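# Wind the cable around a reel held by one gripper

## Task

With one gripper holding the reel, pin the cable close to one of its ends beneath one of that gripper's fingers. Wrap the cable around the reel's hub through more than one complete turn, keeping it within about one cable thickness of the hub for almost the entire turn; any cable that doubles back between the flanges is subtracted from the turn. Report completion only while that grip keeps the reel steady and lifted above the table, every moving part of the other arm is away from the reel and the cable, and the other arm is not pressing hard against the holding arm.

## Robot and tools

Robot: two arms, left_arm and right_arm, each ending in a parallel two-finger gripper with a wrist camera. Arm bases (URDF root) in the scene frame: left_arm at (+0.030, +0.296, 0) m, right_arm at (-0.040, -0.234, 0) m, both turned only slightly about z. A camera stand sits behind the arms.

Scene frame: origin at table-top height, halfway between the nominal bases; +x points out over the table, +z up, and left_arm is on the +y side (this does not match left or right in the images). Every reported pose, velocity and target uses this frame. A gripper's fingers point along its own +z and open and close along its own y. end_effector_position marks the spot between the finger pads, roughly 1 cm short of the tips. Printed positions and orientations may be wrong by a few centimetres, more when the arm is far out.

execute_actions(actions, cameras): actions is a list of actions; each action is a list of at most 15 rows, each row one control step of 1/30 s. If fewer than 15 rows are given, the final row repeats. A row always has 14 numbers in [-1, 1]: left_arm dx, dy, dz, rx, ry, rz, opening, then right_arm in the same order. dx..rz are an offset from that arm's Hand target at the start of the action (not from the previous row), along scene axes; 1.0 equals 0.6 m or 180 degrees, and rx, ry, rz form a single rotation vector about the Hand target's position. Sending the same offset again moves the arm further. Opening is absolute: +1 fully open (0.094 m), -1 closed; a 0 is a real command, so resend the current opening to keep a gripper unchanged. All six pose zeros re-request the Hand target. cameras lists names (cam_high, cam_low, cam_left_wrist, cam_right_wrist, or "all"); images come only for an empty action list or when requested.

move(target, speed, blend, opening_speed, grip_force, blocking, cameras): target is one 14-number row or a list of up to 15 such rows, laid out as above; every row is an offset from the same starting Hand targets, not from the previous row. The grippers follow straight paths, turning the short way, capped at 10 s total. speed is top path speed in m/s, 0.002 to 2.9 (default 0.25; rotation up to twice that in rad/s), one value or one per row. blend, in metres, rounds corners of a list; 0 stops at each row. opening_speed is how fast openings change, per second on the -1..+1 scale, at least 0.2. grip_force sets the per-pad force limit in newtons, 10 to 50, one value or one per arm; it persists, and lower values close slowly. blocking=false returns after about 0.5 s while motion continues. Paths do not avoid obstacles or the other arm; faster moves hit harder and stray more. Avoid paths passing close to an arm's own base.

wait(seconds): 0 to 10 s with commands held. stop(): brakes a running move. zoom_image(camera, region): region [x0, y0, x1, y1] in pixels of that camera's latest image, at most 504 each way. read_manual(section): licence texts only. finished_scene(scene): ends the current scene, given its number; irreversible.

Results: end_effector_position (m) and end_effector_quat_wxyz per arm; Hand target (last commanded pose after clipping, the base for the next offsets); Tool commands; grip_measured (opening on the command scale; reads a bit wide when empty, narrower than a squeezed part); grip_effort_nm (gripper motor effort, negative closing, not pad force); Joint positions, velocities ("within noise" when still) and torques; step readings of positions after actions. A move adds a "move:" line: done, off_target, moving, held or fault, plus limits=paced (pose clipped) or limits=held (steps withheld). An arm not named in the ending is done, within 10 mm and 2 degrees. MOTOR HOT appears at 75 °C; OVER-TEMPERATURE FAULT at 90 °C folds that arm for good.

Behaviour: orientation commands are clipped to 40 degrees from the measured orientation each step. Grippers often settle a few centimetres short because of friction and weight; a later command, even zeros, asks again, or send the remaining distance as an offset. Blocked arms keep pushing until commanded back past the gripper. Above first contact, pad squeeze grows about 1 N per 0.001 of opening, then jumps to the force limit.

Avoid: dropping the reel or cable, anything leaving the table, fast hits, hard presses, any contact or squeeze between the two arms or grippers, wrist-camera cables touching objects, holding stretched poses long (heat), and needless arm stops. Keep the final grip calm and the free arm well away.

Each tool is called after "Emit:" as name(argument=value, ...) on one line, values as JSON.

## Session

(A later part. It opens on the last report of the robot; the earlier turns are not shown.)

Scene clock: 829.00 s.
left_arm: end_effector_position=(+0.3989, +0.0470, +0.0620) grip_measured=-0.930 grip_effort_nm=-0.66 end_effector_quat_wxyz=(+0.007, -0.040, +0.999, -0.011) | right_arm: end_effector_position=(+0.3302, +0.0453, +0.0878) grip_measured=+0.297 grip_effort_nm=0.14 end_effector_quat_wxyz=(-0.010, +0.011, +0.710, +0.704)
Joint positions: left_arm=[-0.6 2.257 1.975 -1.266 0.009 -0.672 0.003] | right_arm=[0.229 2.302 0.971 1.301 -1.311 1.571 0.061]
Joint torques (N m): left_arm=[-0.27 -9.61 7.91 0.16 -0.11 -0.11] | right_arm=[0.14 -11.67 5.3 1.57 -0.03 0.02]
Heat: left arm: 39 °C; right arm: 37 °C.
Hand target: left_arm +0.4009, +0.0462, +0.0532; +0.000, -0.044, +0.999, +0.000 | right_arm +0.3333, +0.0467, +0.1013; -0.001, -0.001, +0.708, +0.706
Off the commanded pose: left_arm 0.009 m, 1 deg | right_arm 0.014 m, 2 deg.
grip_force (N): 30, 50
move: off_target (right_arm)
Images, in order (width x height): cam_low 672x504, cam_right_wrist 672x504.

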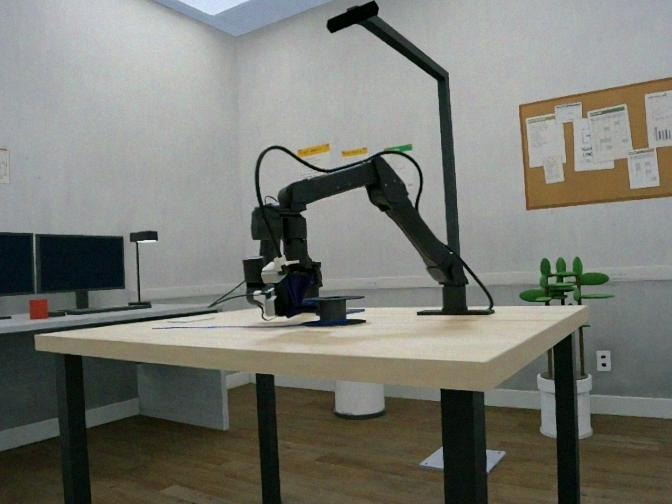

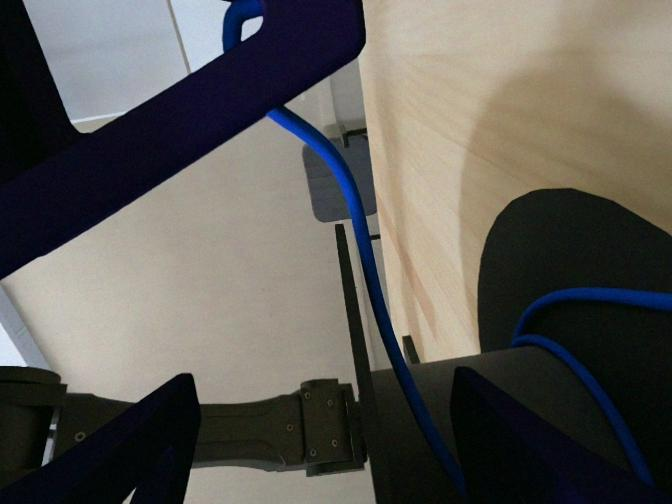

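Emit:
move(target=[0,0,0,0,0,0,-1, 0.0,0.0,-0.012,0,0,0,-1], speed=0.02, opening_speed=0.6, grip_force=[30, 50], cameras=["all"])

Emit:
zoom_image(camera="cam_low", region=[220, 230, 400, 350])

Emit:
zoom_image(camera="cam_high", region=[290, 160, 450, 320])

Scene clock: 844.07 s.
left_arm: end_effector_position=(+0.3989, +0.0470, +0.0620) grip_measured=-0.930 grip_effort_nm=-0.67 end_effector_quat_wxyz=(+0.007, -0.040, +0.999, -0.011) | right_arm: end_effector_position=(+0.3311, +0.0453, +0.0870) grip_measured=-0.875 grip_effort_nm=-1.01 end_effector_quat_wxyz=(-0.007, +0.012, +0.710, +0.704)
Joint positions: left_arm=[-0.6 2.257 1.975 -1.266 0.009 -0.672 0.003] | right_arm=[0.229 2.302 0.971 1.294 -1.306 1.563 0.006]
Joint torques (N m): left_arm=[-0.27 -9.59 7.9 0.16 -0.11 -0.11] | right_arm=[0.12 -9.68 5.53 1.79 -0.08 0.05]
Heat: left arm: 39 °C; right arm: 34 °C.
Hand target: left_arm +0.4009, +0.0462, +0.0532; +0.000, -0.044, +0.999, +0.000 | right_arm +0.3333, +0.0467, +0.0941; -0.001, -0.001, +0.708, +0.706
Off the commanded pose: left_arm 0.009 m, 1 deg | right_arm 0.008 m, 2 deg.
grip_force (N): 30, 50
move: done

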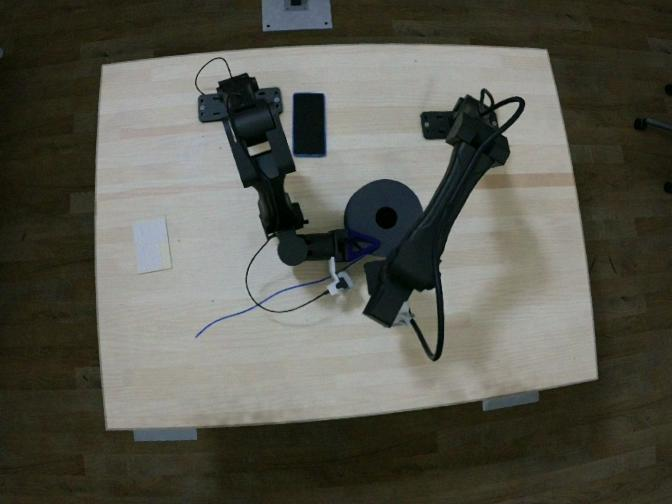

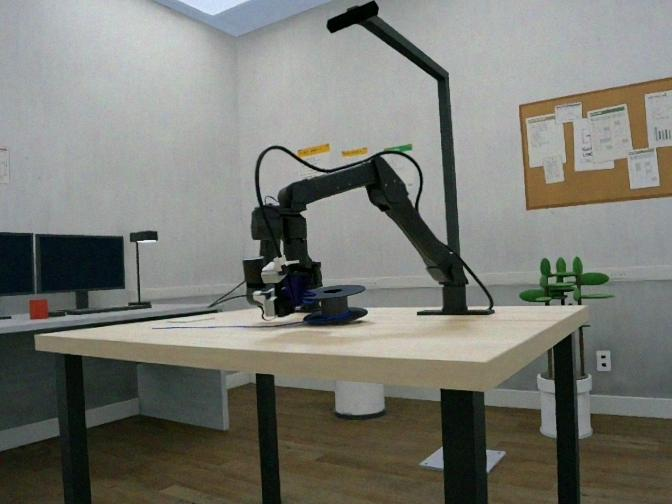

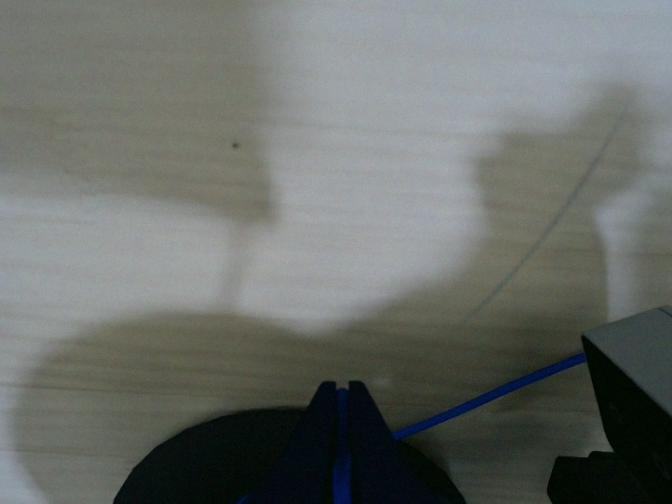

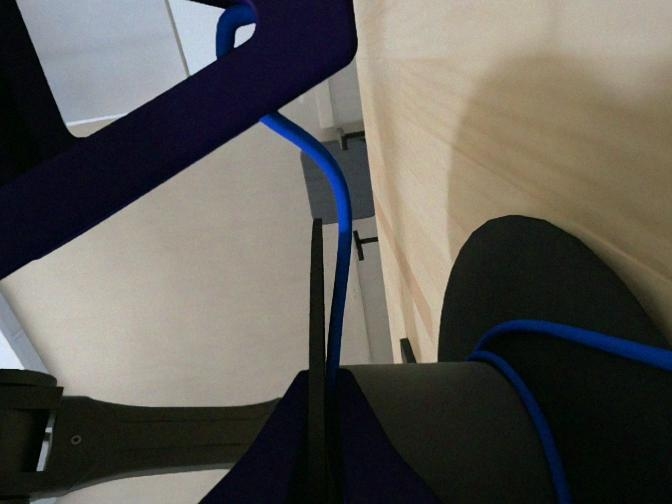

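Scaled by 2.800.

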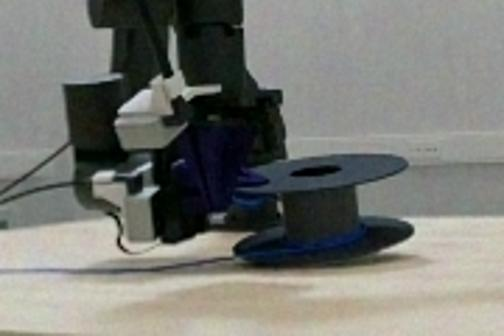

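Scaled by 3.150.

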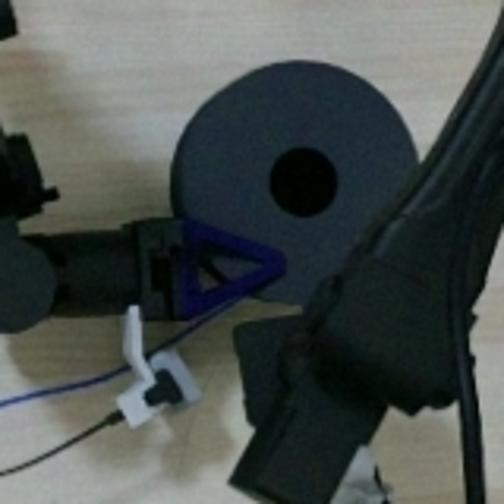

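Emit:
move(target=[[0,0,0,0,0,0,-0.65, 0,0,0,0,0,0,-1],[0.01,0,0.11,0,0,0,-0.65, 0,0,0,0,0,0,-1]], speed=[0.05,0.08], cameras=["all"])

Emit:
zoom_image(camera="cam_low", region=[220, 230, 400, 350])

Scene clock: 854.60 s.
left_arm: end_effector_position=(+0.4034, +0.0440, +0.1266) grip_measured=-0.652 grip_effort_nm=0.11 end_effector_quat_wxyz=(+0.013, -0.040, +0.999, -0.015) | right_arm: end_effector_position=(+0.3311, +0.0453, +0.0870) grip_measured=-0.876 grip_effort_nm=-1.04 end_effector_quat_wxyz=(-0.007, +0.012, +0.710, +0.704)
Joint positions: left_arm=[-0.6 2.302 2.309 -1.54 0.009 -0.672 0.016] | right_arm=[0.229 2.302 0.971 1.294 -1.306 1.562 0.006]
Joint torques (N m): left_arm=[0.4 -10.21 7.45 0.13 -0.11 -0.05] | right_arm=[0.09 -9.72 5.5 1.79 -0.09 0.03]
Heat: left arm: 39 °C; right arm: 34 °C.
Hand target: left_arm +0.4069, +0.0462, +0.1191; +0.000, -0.044, +0.999, +0.000 | right_arm +0.3333, +0.0467, +0.0941; -0.001, -0.001, +0.708, +0.706
Off the commanded pose: left_arm 0.009 m, 2 deg | right_arm 0.008 m, 2 deg.
joint sent to its limit (left arm) — joint 4 (wrist pitch), lower limit. The joint targets still meet the commanded pose.
grip_force (N): 30, 50
move: done

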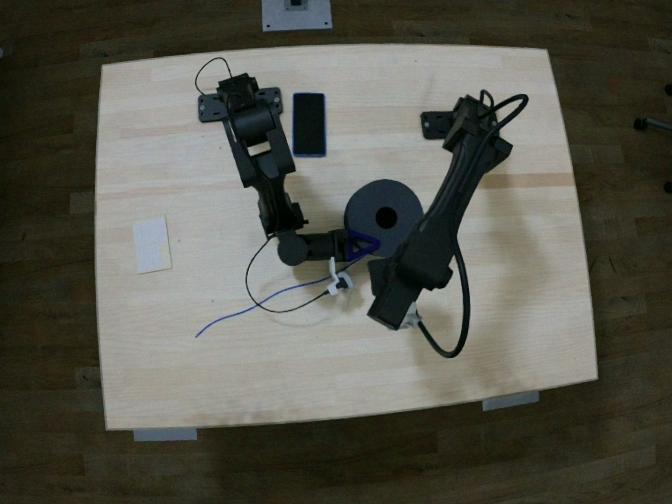

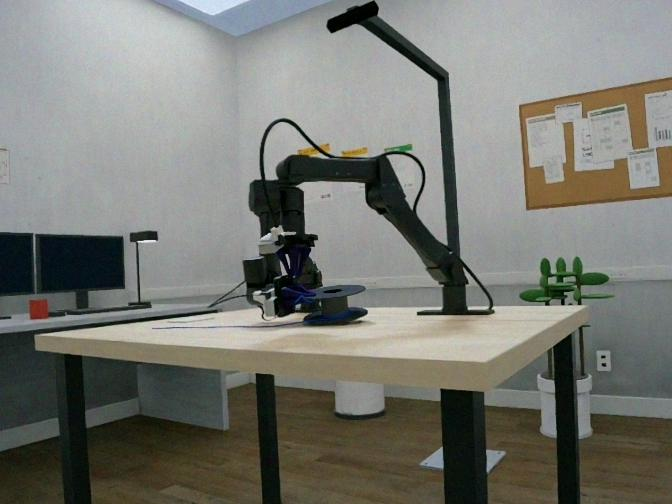

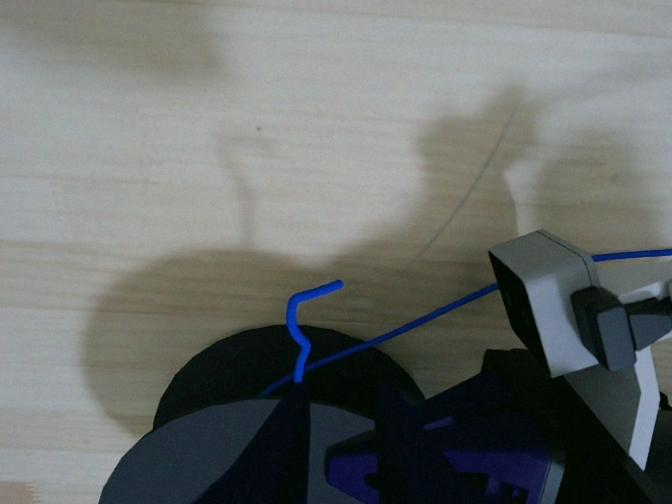

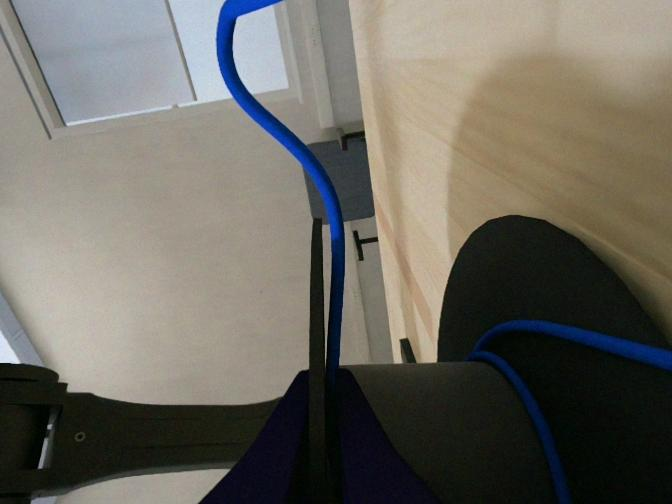

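Scaled by 2.800.

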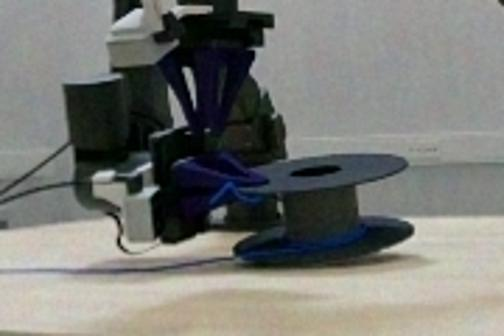

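Emit:
move(target=[[0,0,0.17,0,0,0,-0.65, 0,0,0,0,0,0,-1],[-0.16,0.357,0.22,0,0,0,-0.65, 0,0,0.08,0,0,0,-1],[-0.25,0.55,0.22,0,0,0,-0.65, 0,0,0.25,0,0,0,-1]], speed=[0.12,0.2,0.12], blend=[0.03,0.03,0], cameras=["all"])

Emit:
zoom_image(camera="cam_low", region=[220, 190, 400, 340])

Emit:
zoom_image(camera="cam_right_wrist", region=[220, 180, 672, 504])

Scene clock: 872.10 s.
left_arm: end_effector_position=(+0.2640, +0.3768, +0.2480) grip_measured=-0.652 grip_effort_nm=0.11 end_effector_quat_wxyz=(+0.123, -0.047, +0.991, +0.033) | right_arm: end_effector_position=(+0.3331, +0.0457, +0.2143) grip_measured=-0.876 grip_effort_nm=-1.04 end_effector_quat_wxyz=(-0.024, +0.031, +0.715, +0.698)
Joint positions: left_arm=[0.326 1.342 1.574 -1.548 0.007 0.239 0.016] | right_arm=[0.229 1.907 1.062 0.757 -1.303 1.564 0.006]
Joint torques (N m): left_arm=[0.23 -6.02 4.15 0.6 -0.08 0.07] | right_arm=[0.05 -11.4 9.36 1.79 -0.14 0.02]
Heat: left arm: 39 °C; right arm: 34 °C.
Hand target: left_arm +0.2569, +0.3762, +0.2511; +0.000, -0.044, +0.999, +0.000 | right_arm +0.3333, +0.0466, +0.2442; -0.001, -0.001, +0.708, +0.706
Off the commanded pose: left_arm 0.008 m, 15 deg | right_arm 0.030 m, 5 deg.
joint sent to its limit (left arm) — joint 4 (wrist pitch), lower limit. The joint targets are off in orientation, not in position.
grip_force (N): 30, 50
move: off_target (left_arm, right_arm)

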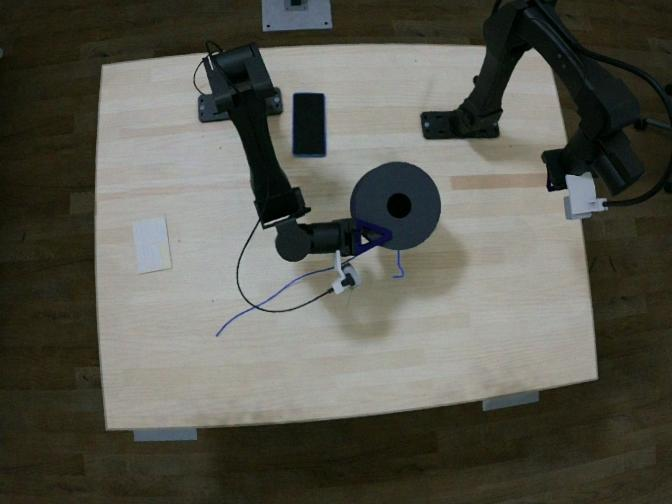

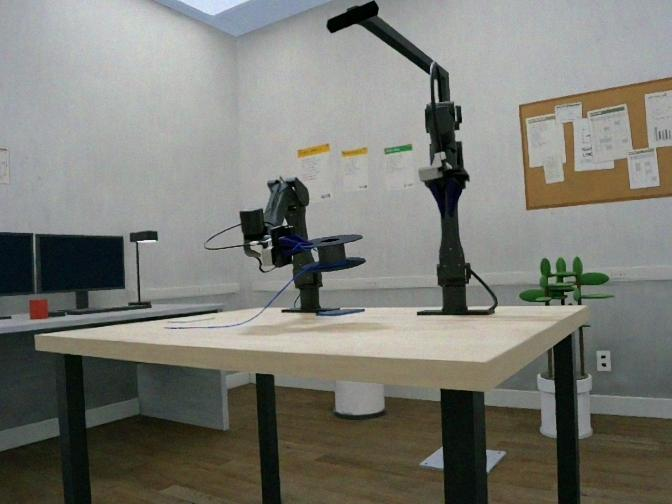

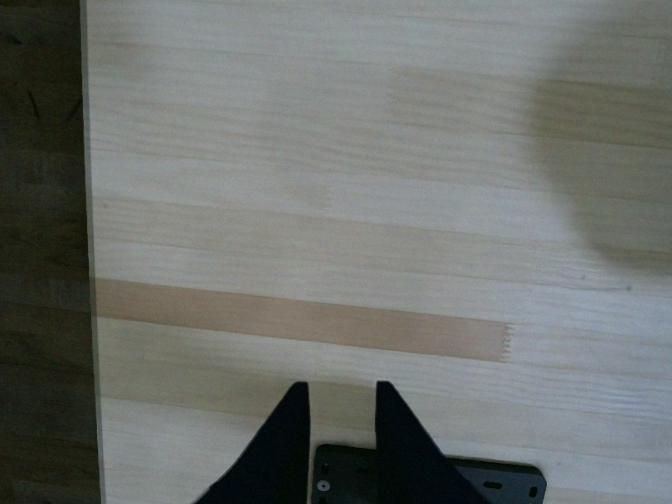

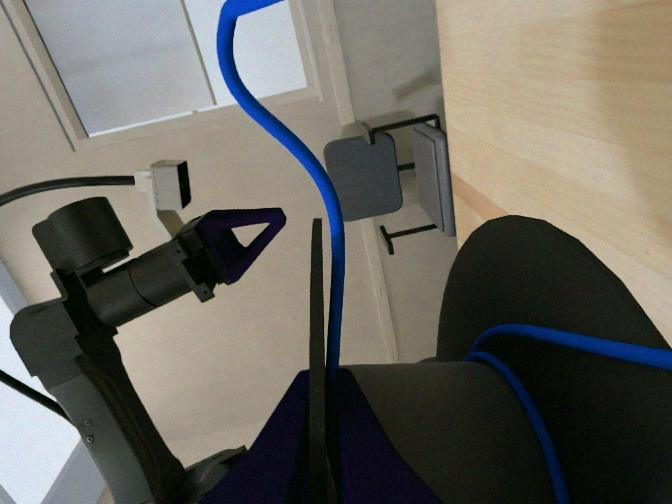

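Scaled by 2.800.

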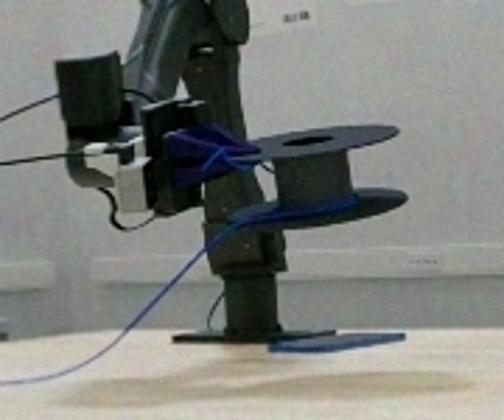

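Scaled by 1.115.

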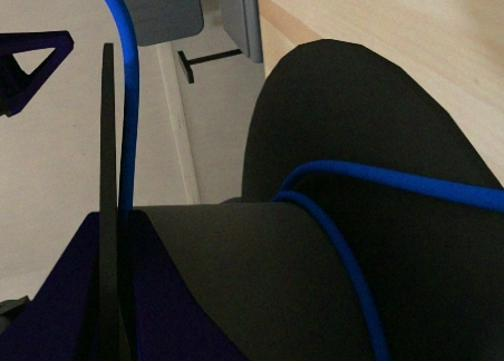

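Emit:
move(target=[0,0,0,0,0,0,-0.65, 0.136,-0.644,0,0,0,-0.278,-1], speed=0.22, cameras=["all"])

Emit:
zoom_image(camera="cam_low", region=[120, 180, 320, 340])

Scene clock: 903.90 s.
left_arm: end_effector_position=(+0.2640, +0.3768, +0.2480) grip_measured=-0.652 grip_effort_nm=0.11 end_effector_quat_wxyz=(+0.123, -0.047, +0.991, +0.033) | right_arm: end_effector_position=(+0.4106, -0.3387, +0.2304) grip_measured=-0.876 grip_effort_nm=-1.04 end_effector_quat_wxyz=(+0.292, +0.314, +0.639, +0.639)
Joint positions: left_arm=[0.326 1.342 1.574 -1.548 0.007 0.24 0.016] | right_arm=[-0.646 1.866 1.063 0.749 -1.301 1.548 0.006]
Joint torques (N m): left_arm=[0.23 -6.01 4.15 0.6 -0.08 0.05] | right_arm=[0.2 -7.82 9.68 1.76 -0.12 0.16]
Heat: left arm: 36 °C; right arm: 39 °C.
Hand target: left_arm +0.2569, +0.3762, +0.2511; +0.000, -0.044, +0.999, +0.000 | right_arm +0.4149, -0.3398, +0.2441; +0.298, +0.299, +0.642, +0.640
Off the commanded pose: left_arm 0.008 m, 15 deg | right_arm 0.014 m, 2 deg.
joint sent to its limit (left arm) — joint 4 (wrist pitch), lower limit. The joint targets are off in orientation, not in position.
grip_force (N): 30, 50
move: off_target (left_arm, right_arm)

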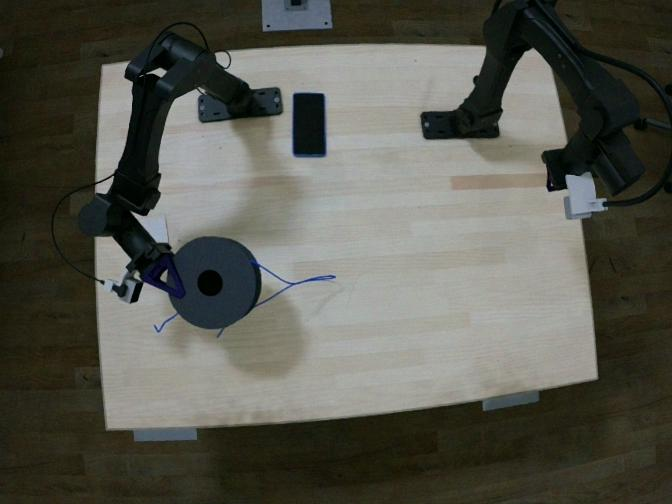

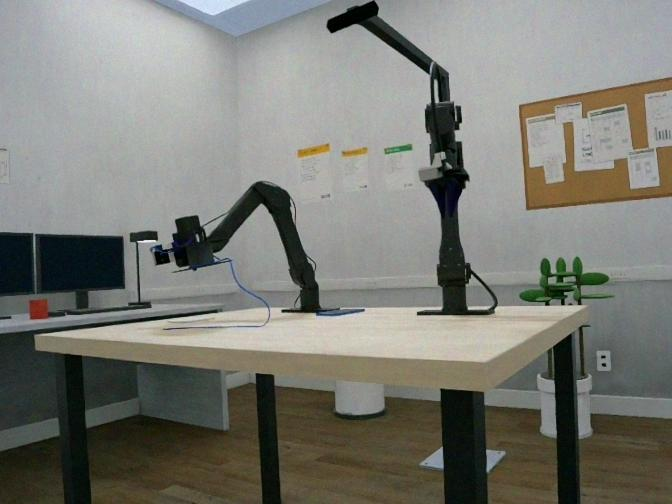

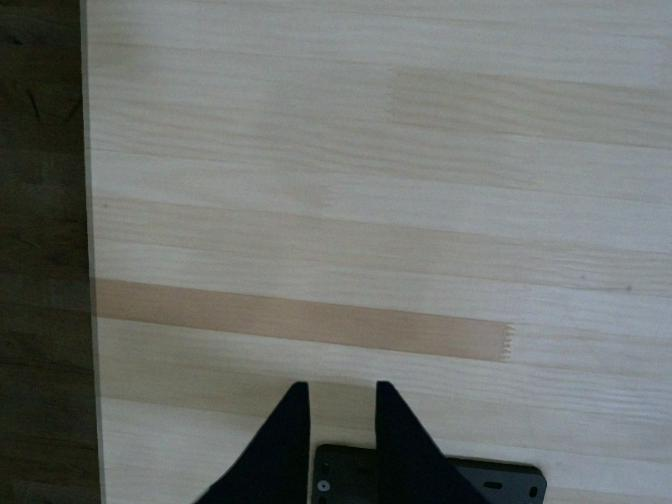

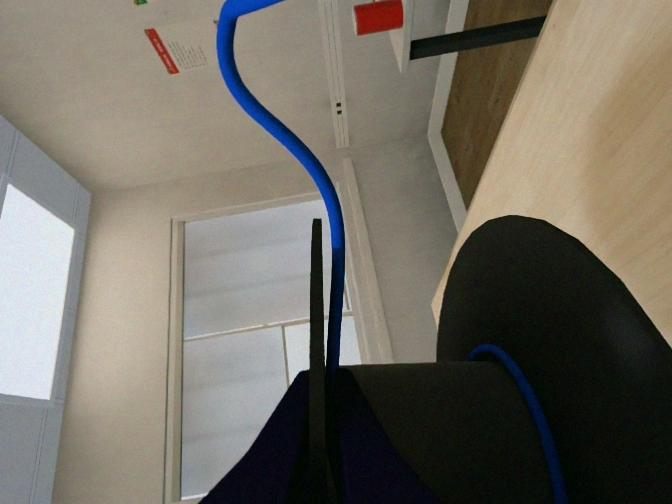

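Scaled by 2.520.

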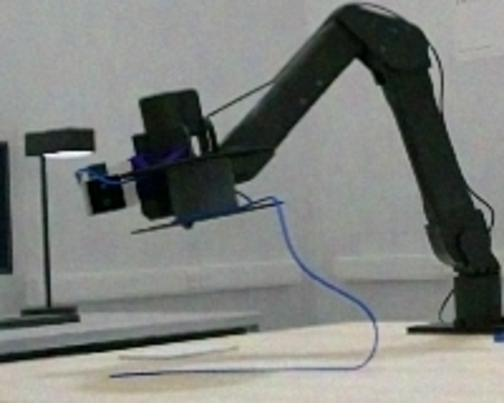

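Emit:
zoom_image(camera="cam_low", region=[145, 225, 245, 285])

Emit:
zoom_image(camera="cam_high", region=[130, 210, 350, 350])

Scaled by 5.040.

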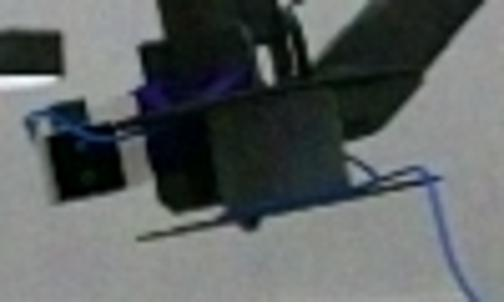

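Scaled by 2.291.

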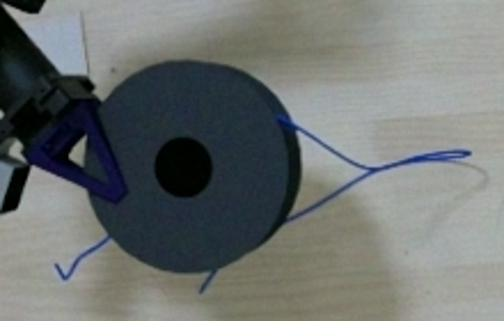

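Emit:
move(target=[0,0,0,0,0,0,-0.65, -0.136,0.644,0,0,0,0.278,-1], speed=0.2, cameras=["all"])

Emit:
zoom_image(camera="cam_low", region=[220, 190, 400, 340])

Emit:
zoom_image(camera="cam_high", region=[190, 130, 470, 350])

Emit:
zoom_image(camera="cam_right_wrist", region=[220, 180, 672, 504])

Scene clock: 938.53 s.
left_arm: end_effector_position=(+0.2640, +0.3768, +0.2480) grip_measured=-0.652 grip_effort_nm=0.11 end_effector_quat_wxyz=(+0.123, -0.047, +0.991, +0.033) | right_arm: end_effector_position=(+0.3274, +0.0460, +0.2304) grip_measured=-0.876 grip_effort_nm=-1.04 end_effector_quat_wxyz=(-0.009, +0.011, +0.712, +0.702)
Joint positions: left_arm=[0.326 1.342 1.574 -1.548 0.007 0.24 0.016] | right_arm=[0.233 1.865 1.062 0.75 -1.305 1.548 0.006]
Joint torques (N m): left_arm=[0.21 -6.01 4.14 0.6 -0.09 0.05] | right_arm=[-0.28 -7.79 9.74 1.77 -0.12 0.17]
Heat: left arm: 34 °C; right arm: 34 °C.
Hand target: left_arm +0.2569, +0.3762, +0.2511; +0.000, -0.044, +0.999, +0.000 | right_arm +0.3333, +0.0466, +0.2441; -0.001, +0.000, +0.708, +0.706
Off the commanded pose: left_arm 0.008 m, 15 deg | right_arm 0.015 m, 2 deg.
joint sent to its limit (left arm) — joint 4 (wrist pitch), lower limit. The joint targets are off in orientation, not in position.
grip_force (N): 30, 50
move: off_target (left_arm, right_arm)

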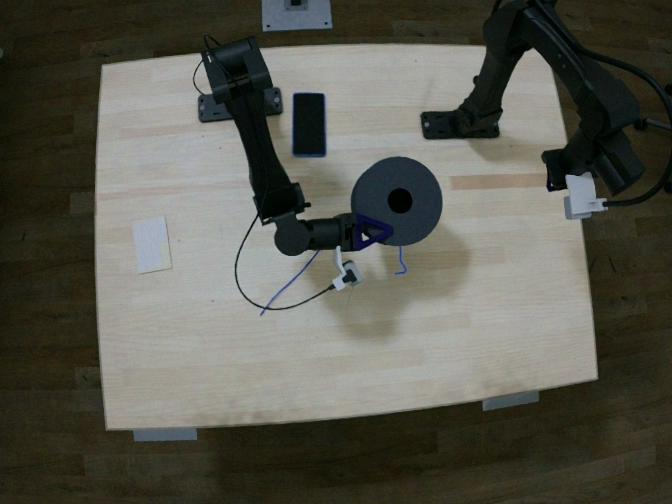

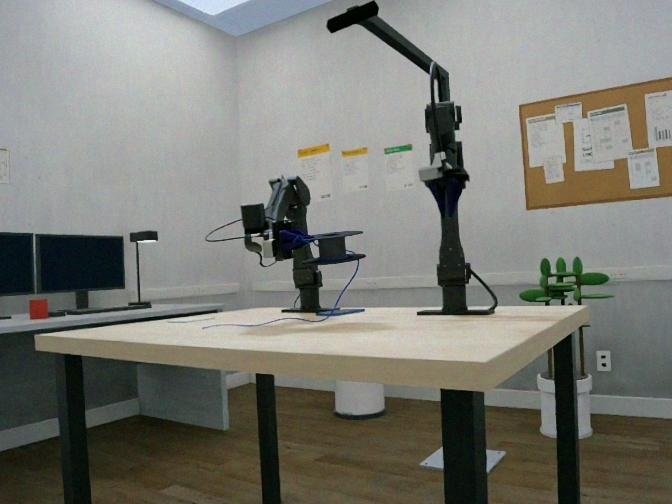

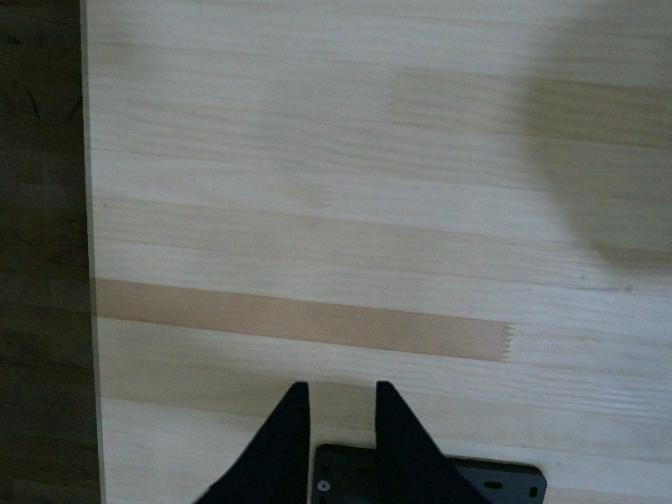

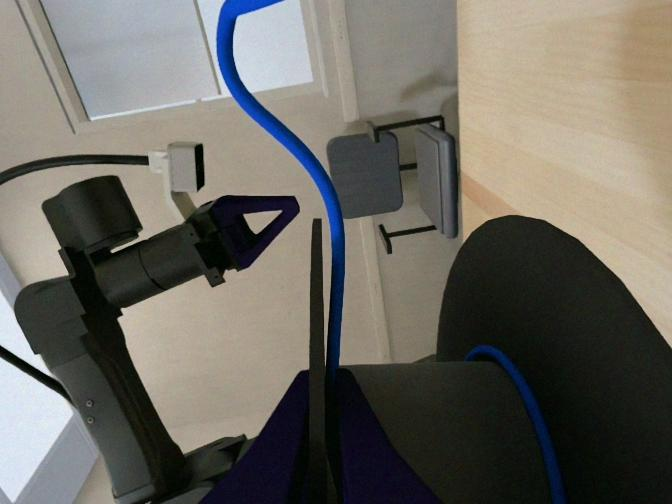

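Scaled by 2.800.

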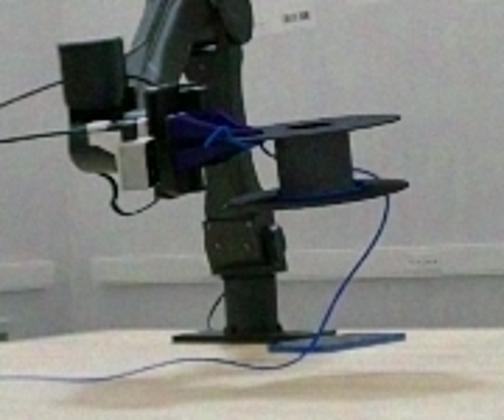

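Scaled by 1.800.

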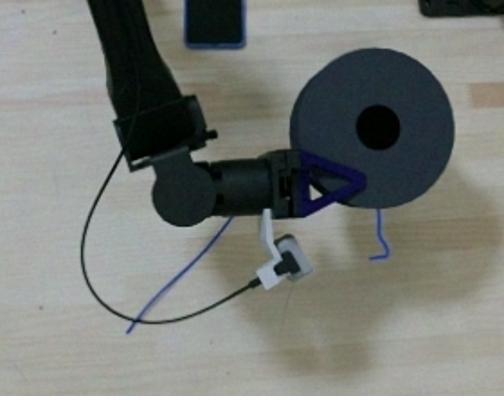

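Scaled by 1.115.

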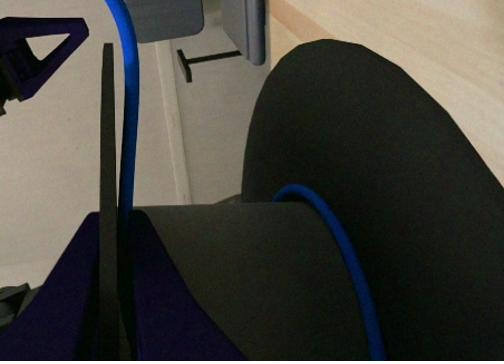

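Emit:
move(target=[0,0,0,0,0,0,-0.65, -0.28,0.0,0,0,0,0,-1], speed=0.15, cameras=["all"])

Emit:
zoom_image(camera="cam_low", region=[220, 190, 400, 340])

Emit:
zoom_image(camera="cam_high", region=[190, 80, 470, 350])

Scene clock: 985.17 s.
left_arm: end_effector_position=(+0.2640, +0.3768, +0.2480) grip_measured=-0.652 grip_effort_nm=0.11 end_effector_quat_wxyz=(+0.123, -0.047, +0.991, +0.033) | right_arm: end_effector_position=(+0.1709, +0.0473, +0.2383) grip_measured=-0.876 grip_effort_nm=-1.04 end_effector_quat_wxyz=(-0.002, +0.007, +0.712, +0.702)
Joint positions: left_arm=[0.326 1.342 1.574 -1.548 0.007 0.24 0.016] | right_arm=[0.415 1.284 0.509 0.74 -1.119 1.552 0.006]
Joint torques (N m): left_arm=[0.21 -6.01 4.15 0.6 -0.08 0.05] | right_arm=[0.49 -5.23 5.86 2.02 -0.1 0.17]
Heat: left arm: 33 °C; right arm: 34 °C.
Hand target: left_arm +0.2569, +0.3762, +0.2511; +0.000, -0.044, +0.999, +0.000 | right_arm +0.1653, +0.0466, +0.2441; -0.001, -0.001, +0.708, +0.706
Off the commanded pose: left_arm 0.008 m, 15 deg | right_arm 0.008 m, 1 deg.
joint sent to its limit (left arm) — joint 4 (wrist pitch), lower limit. The joint targets are off in orientation, not in position.
grip_force (N): 30, 50
move: off_target (left_arm)

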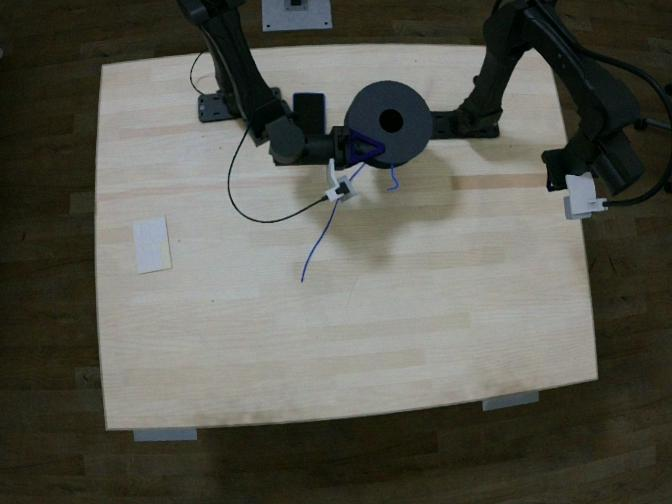

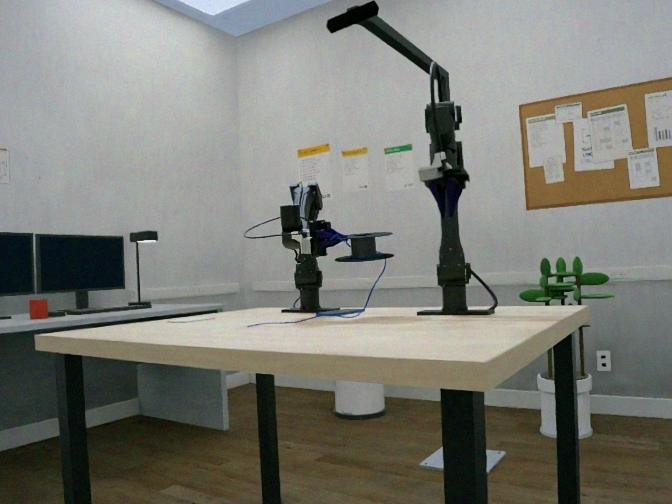

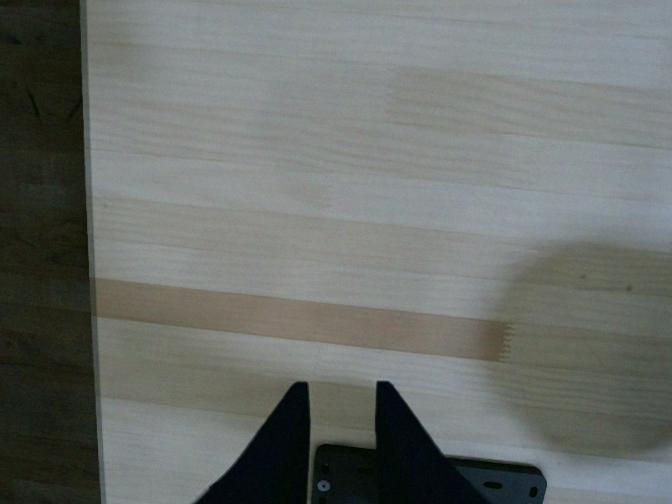

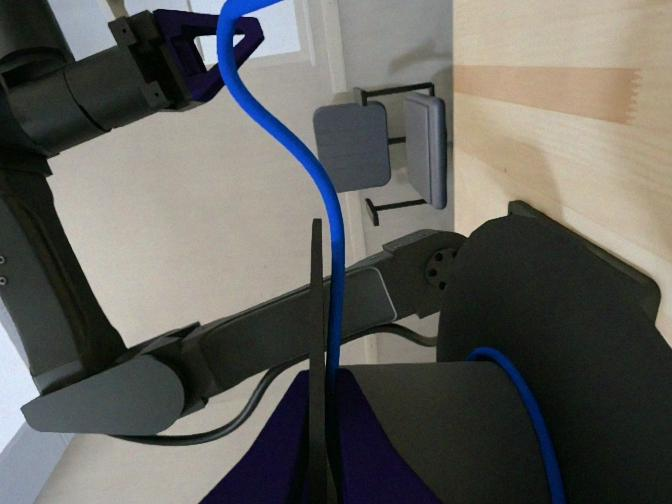

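Scaled by 2.800.

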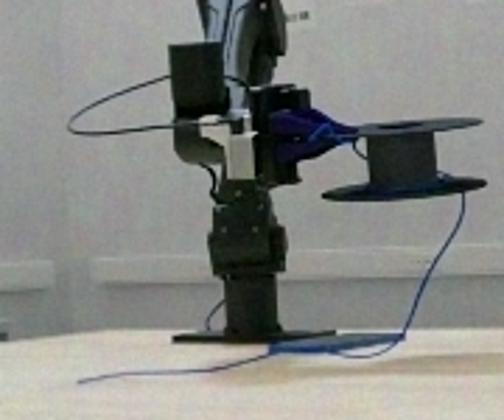

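Scaled by 1.800.

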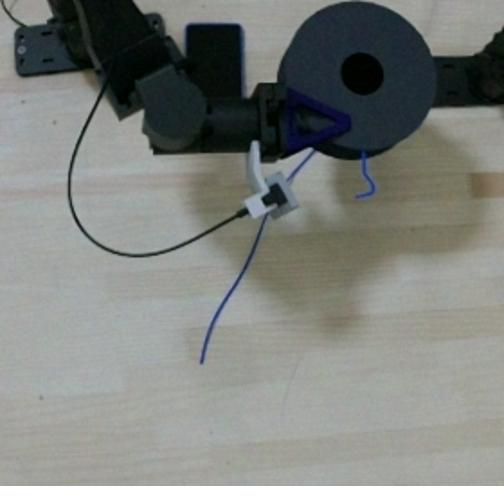

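Emit:
zoom_image(camera="cam_low", region=[325, 220, 405, 275])

Emit:
zoom_image(camera="cam_right_wrist", region=[420, 320, 600, 504])

Scaled by 6.300.

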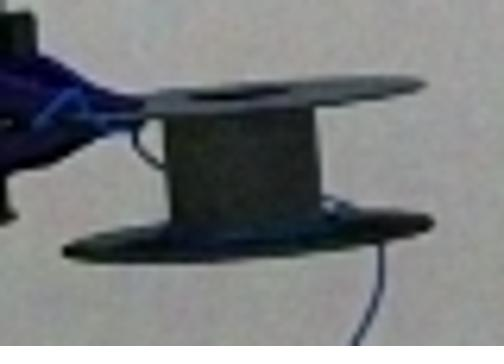

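Scaled by 2.739.

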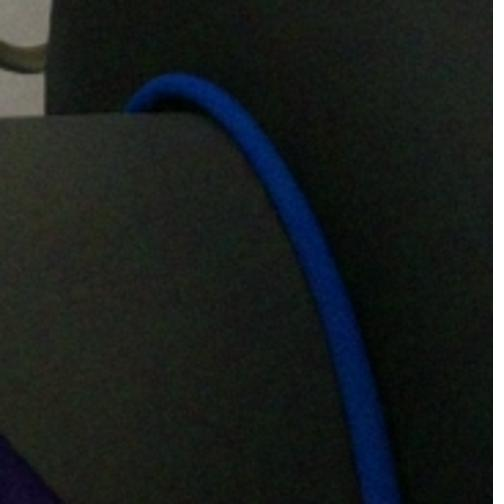

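Emit:
move(target=[[0.238,-0.377,0,0,0,-0.1,-0.3, 0,0,0,0,0,0,-1],[0.183,-0.70,-0.067,0,0,-0.2056,-0.3, 0,0,0,0,0,0,-1],[0.094,-0.784,-0.217,0,0,-0.2056,-0.3, 0,0,0,0,0,0,-1]], speed=0.25, blend=[0.05,0.04,0], cameras=["all"])

Scene clock: 1061.07 s.
left_arm: end_effector_position=(+0.3120, -0.0891, +0.1251) grip_measured=-0.302 grip_effort_nm=0.11 end_effector_quat_wxyz=(+0.039, +0.280, +0.959, -0.024) | right_arm: end_effector_position=(+0.1703, +0.0464, +0.2322) grip_measured=-0.876 grip_effort_nm=-1.04 end_effector_quat_wxyz=(-0.011, +0.021, +0.716, +0.697)
Joint positions: left_arm=[-0.953 2.398 2.469 -1.551 -0.01 -0.376 0.033] | right_arm=[0.415 1.281 0.499 0.721 -1.112 1.56 0.006]
Joint torques (N m): left_arm=[-0.08 -11.23 7.76 0.35 0.06 -0.07] | right_arm=[0.42 -5.14 6.54 2.23 -0.13 0.08]
Heat: left arm: 32 °C; right arm: 33 °C.
Hand target: left_arm +0.3134, -0.0942, +0.1209; +0.000, +0.276, +0.961, +0.000 | right_arm +0.1653, +0.0466, +0.2440; -0.001, -0.001, +0.708, +0.706
Off the commanded pose: left_arm 0.007 m, 5 deg | right_arm 0.013 m, 3 deg.
joint sent to its limit (left arm) — joint 4 (wrist pitch), lower limit. The joint targets are off in orientation, not in position.
grip_force (N): 30, 50
move: off_target (left_arm, right_arm)

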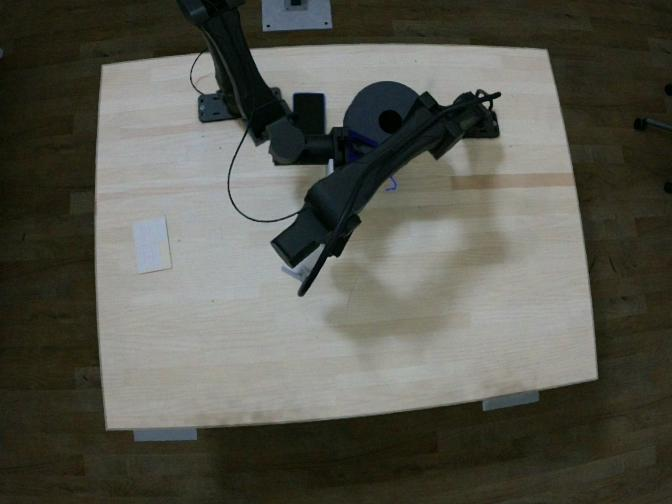

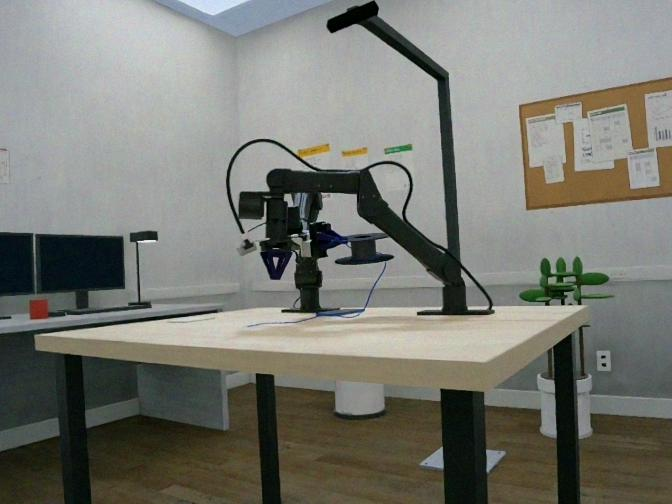

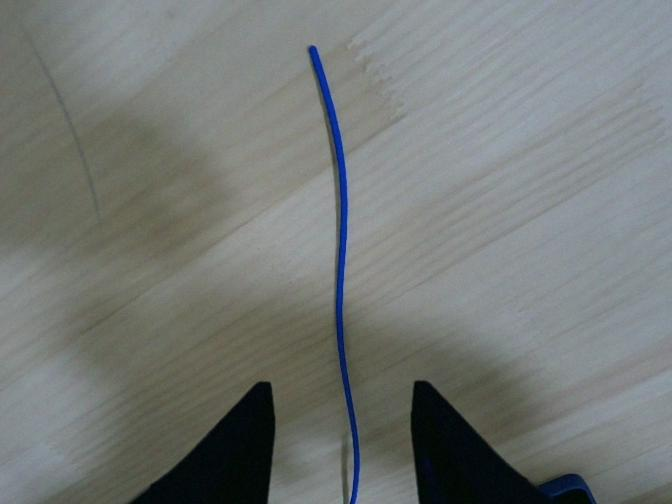

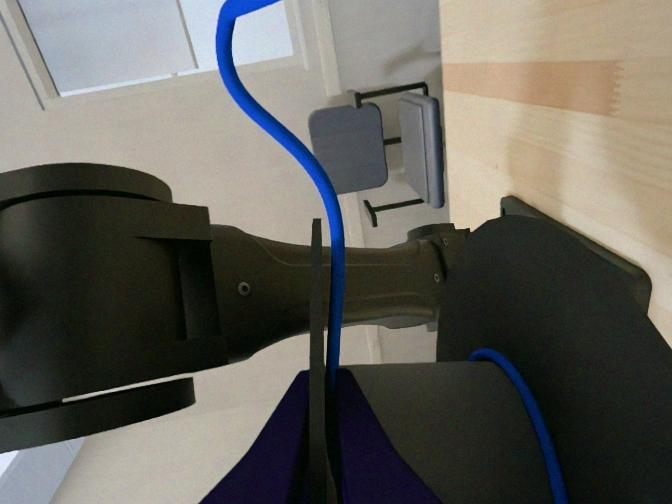

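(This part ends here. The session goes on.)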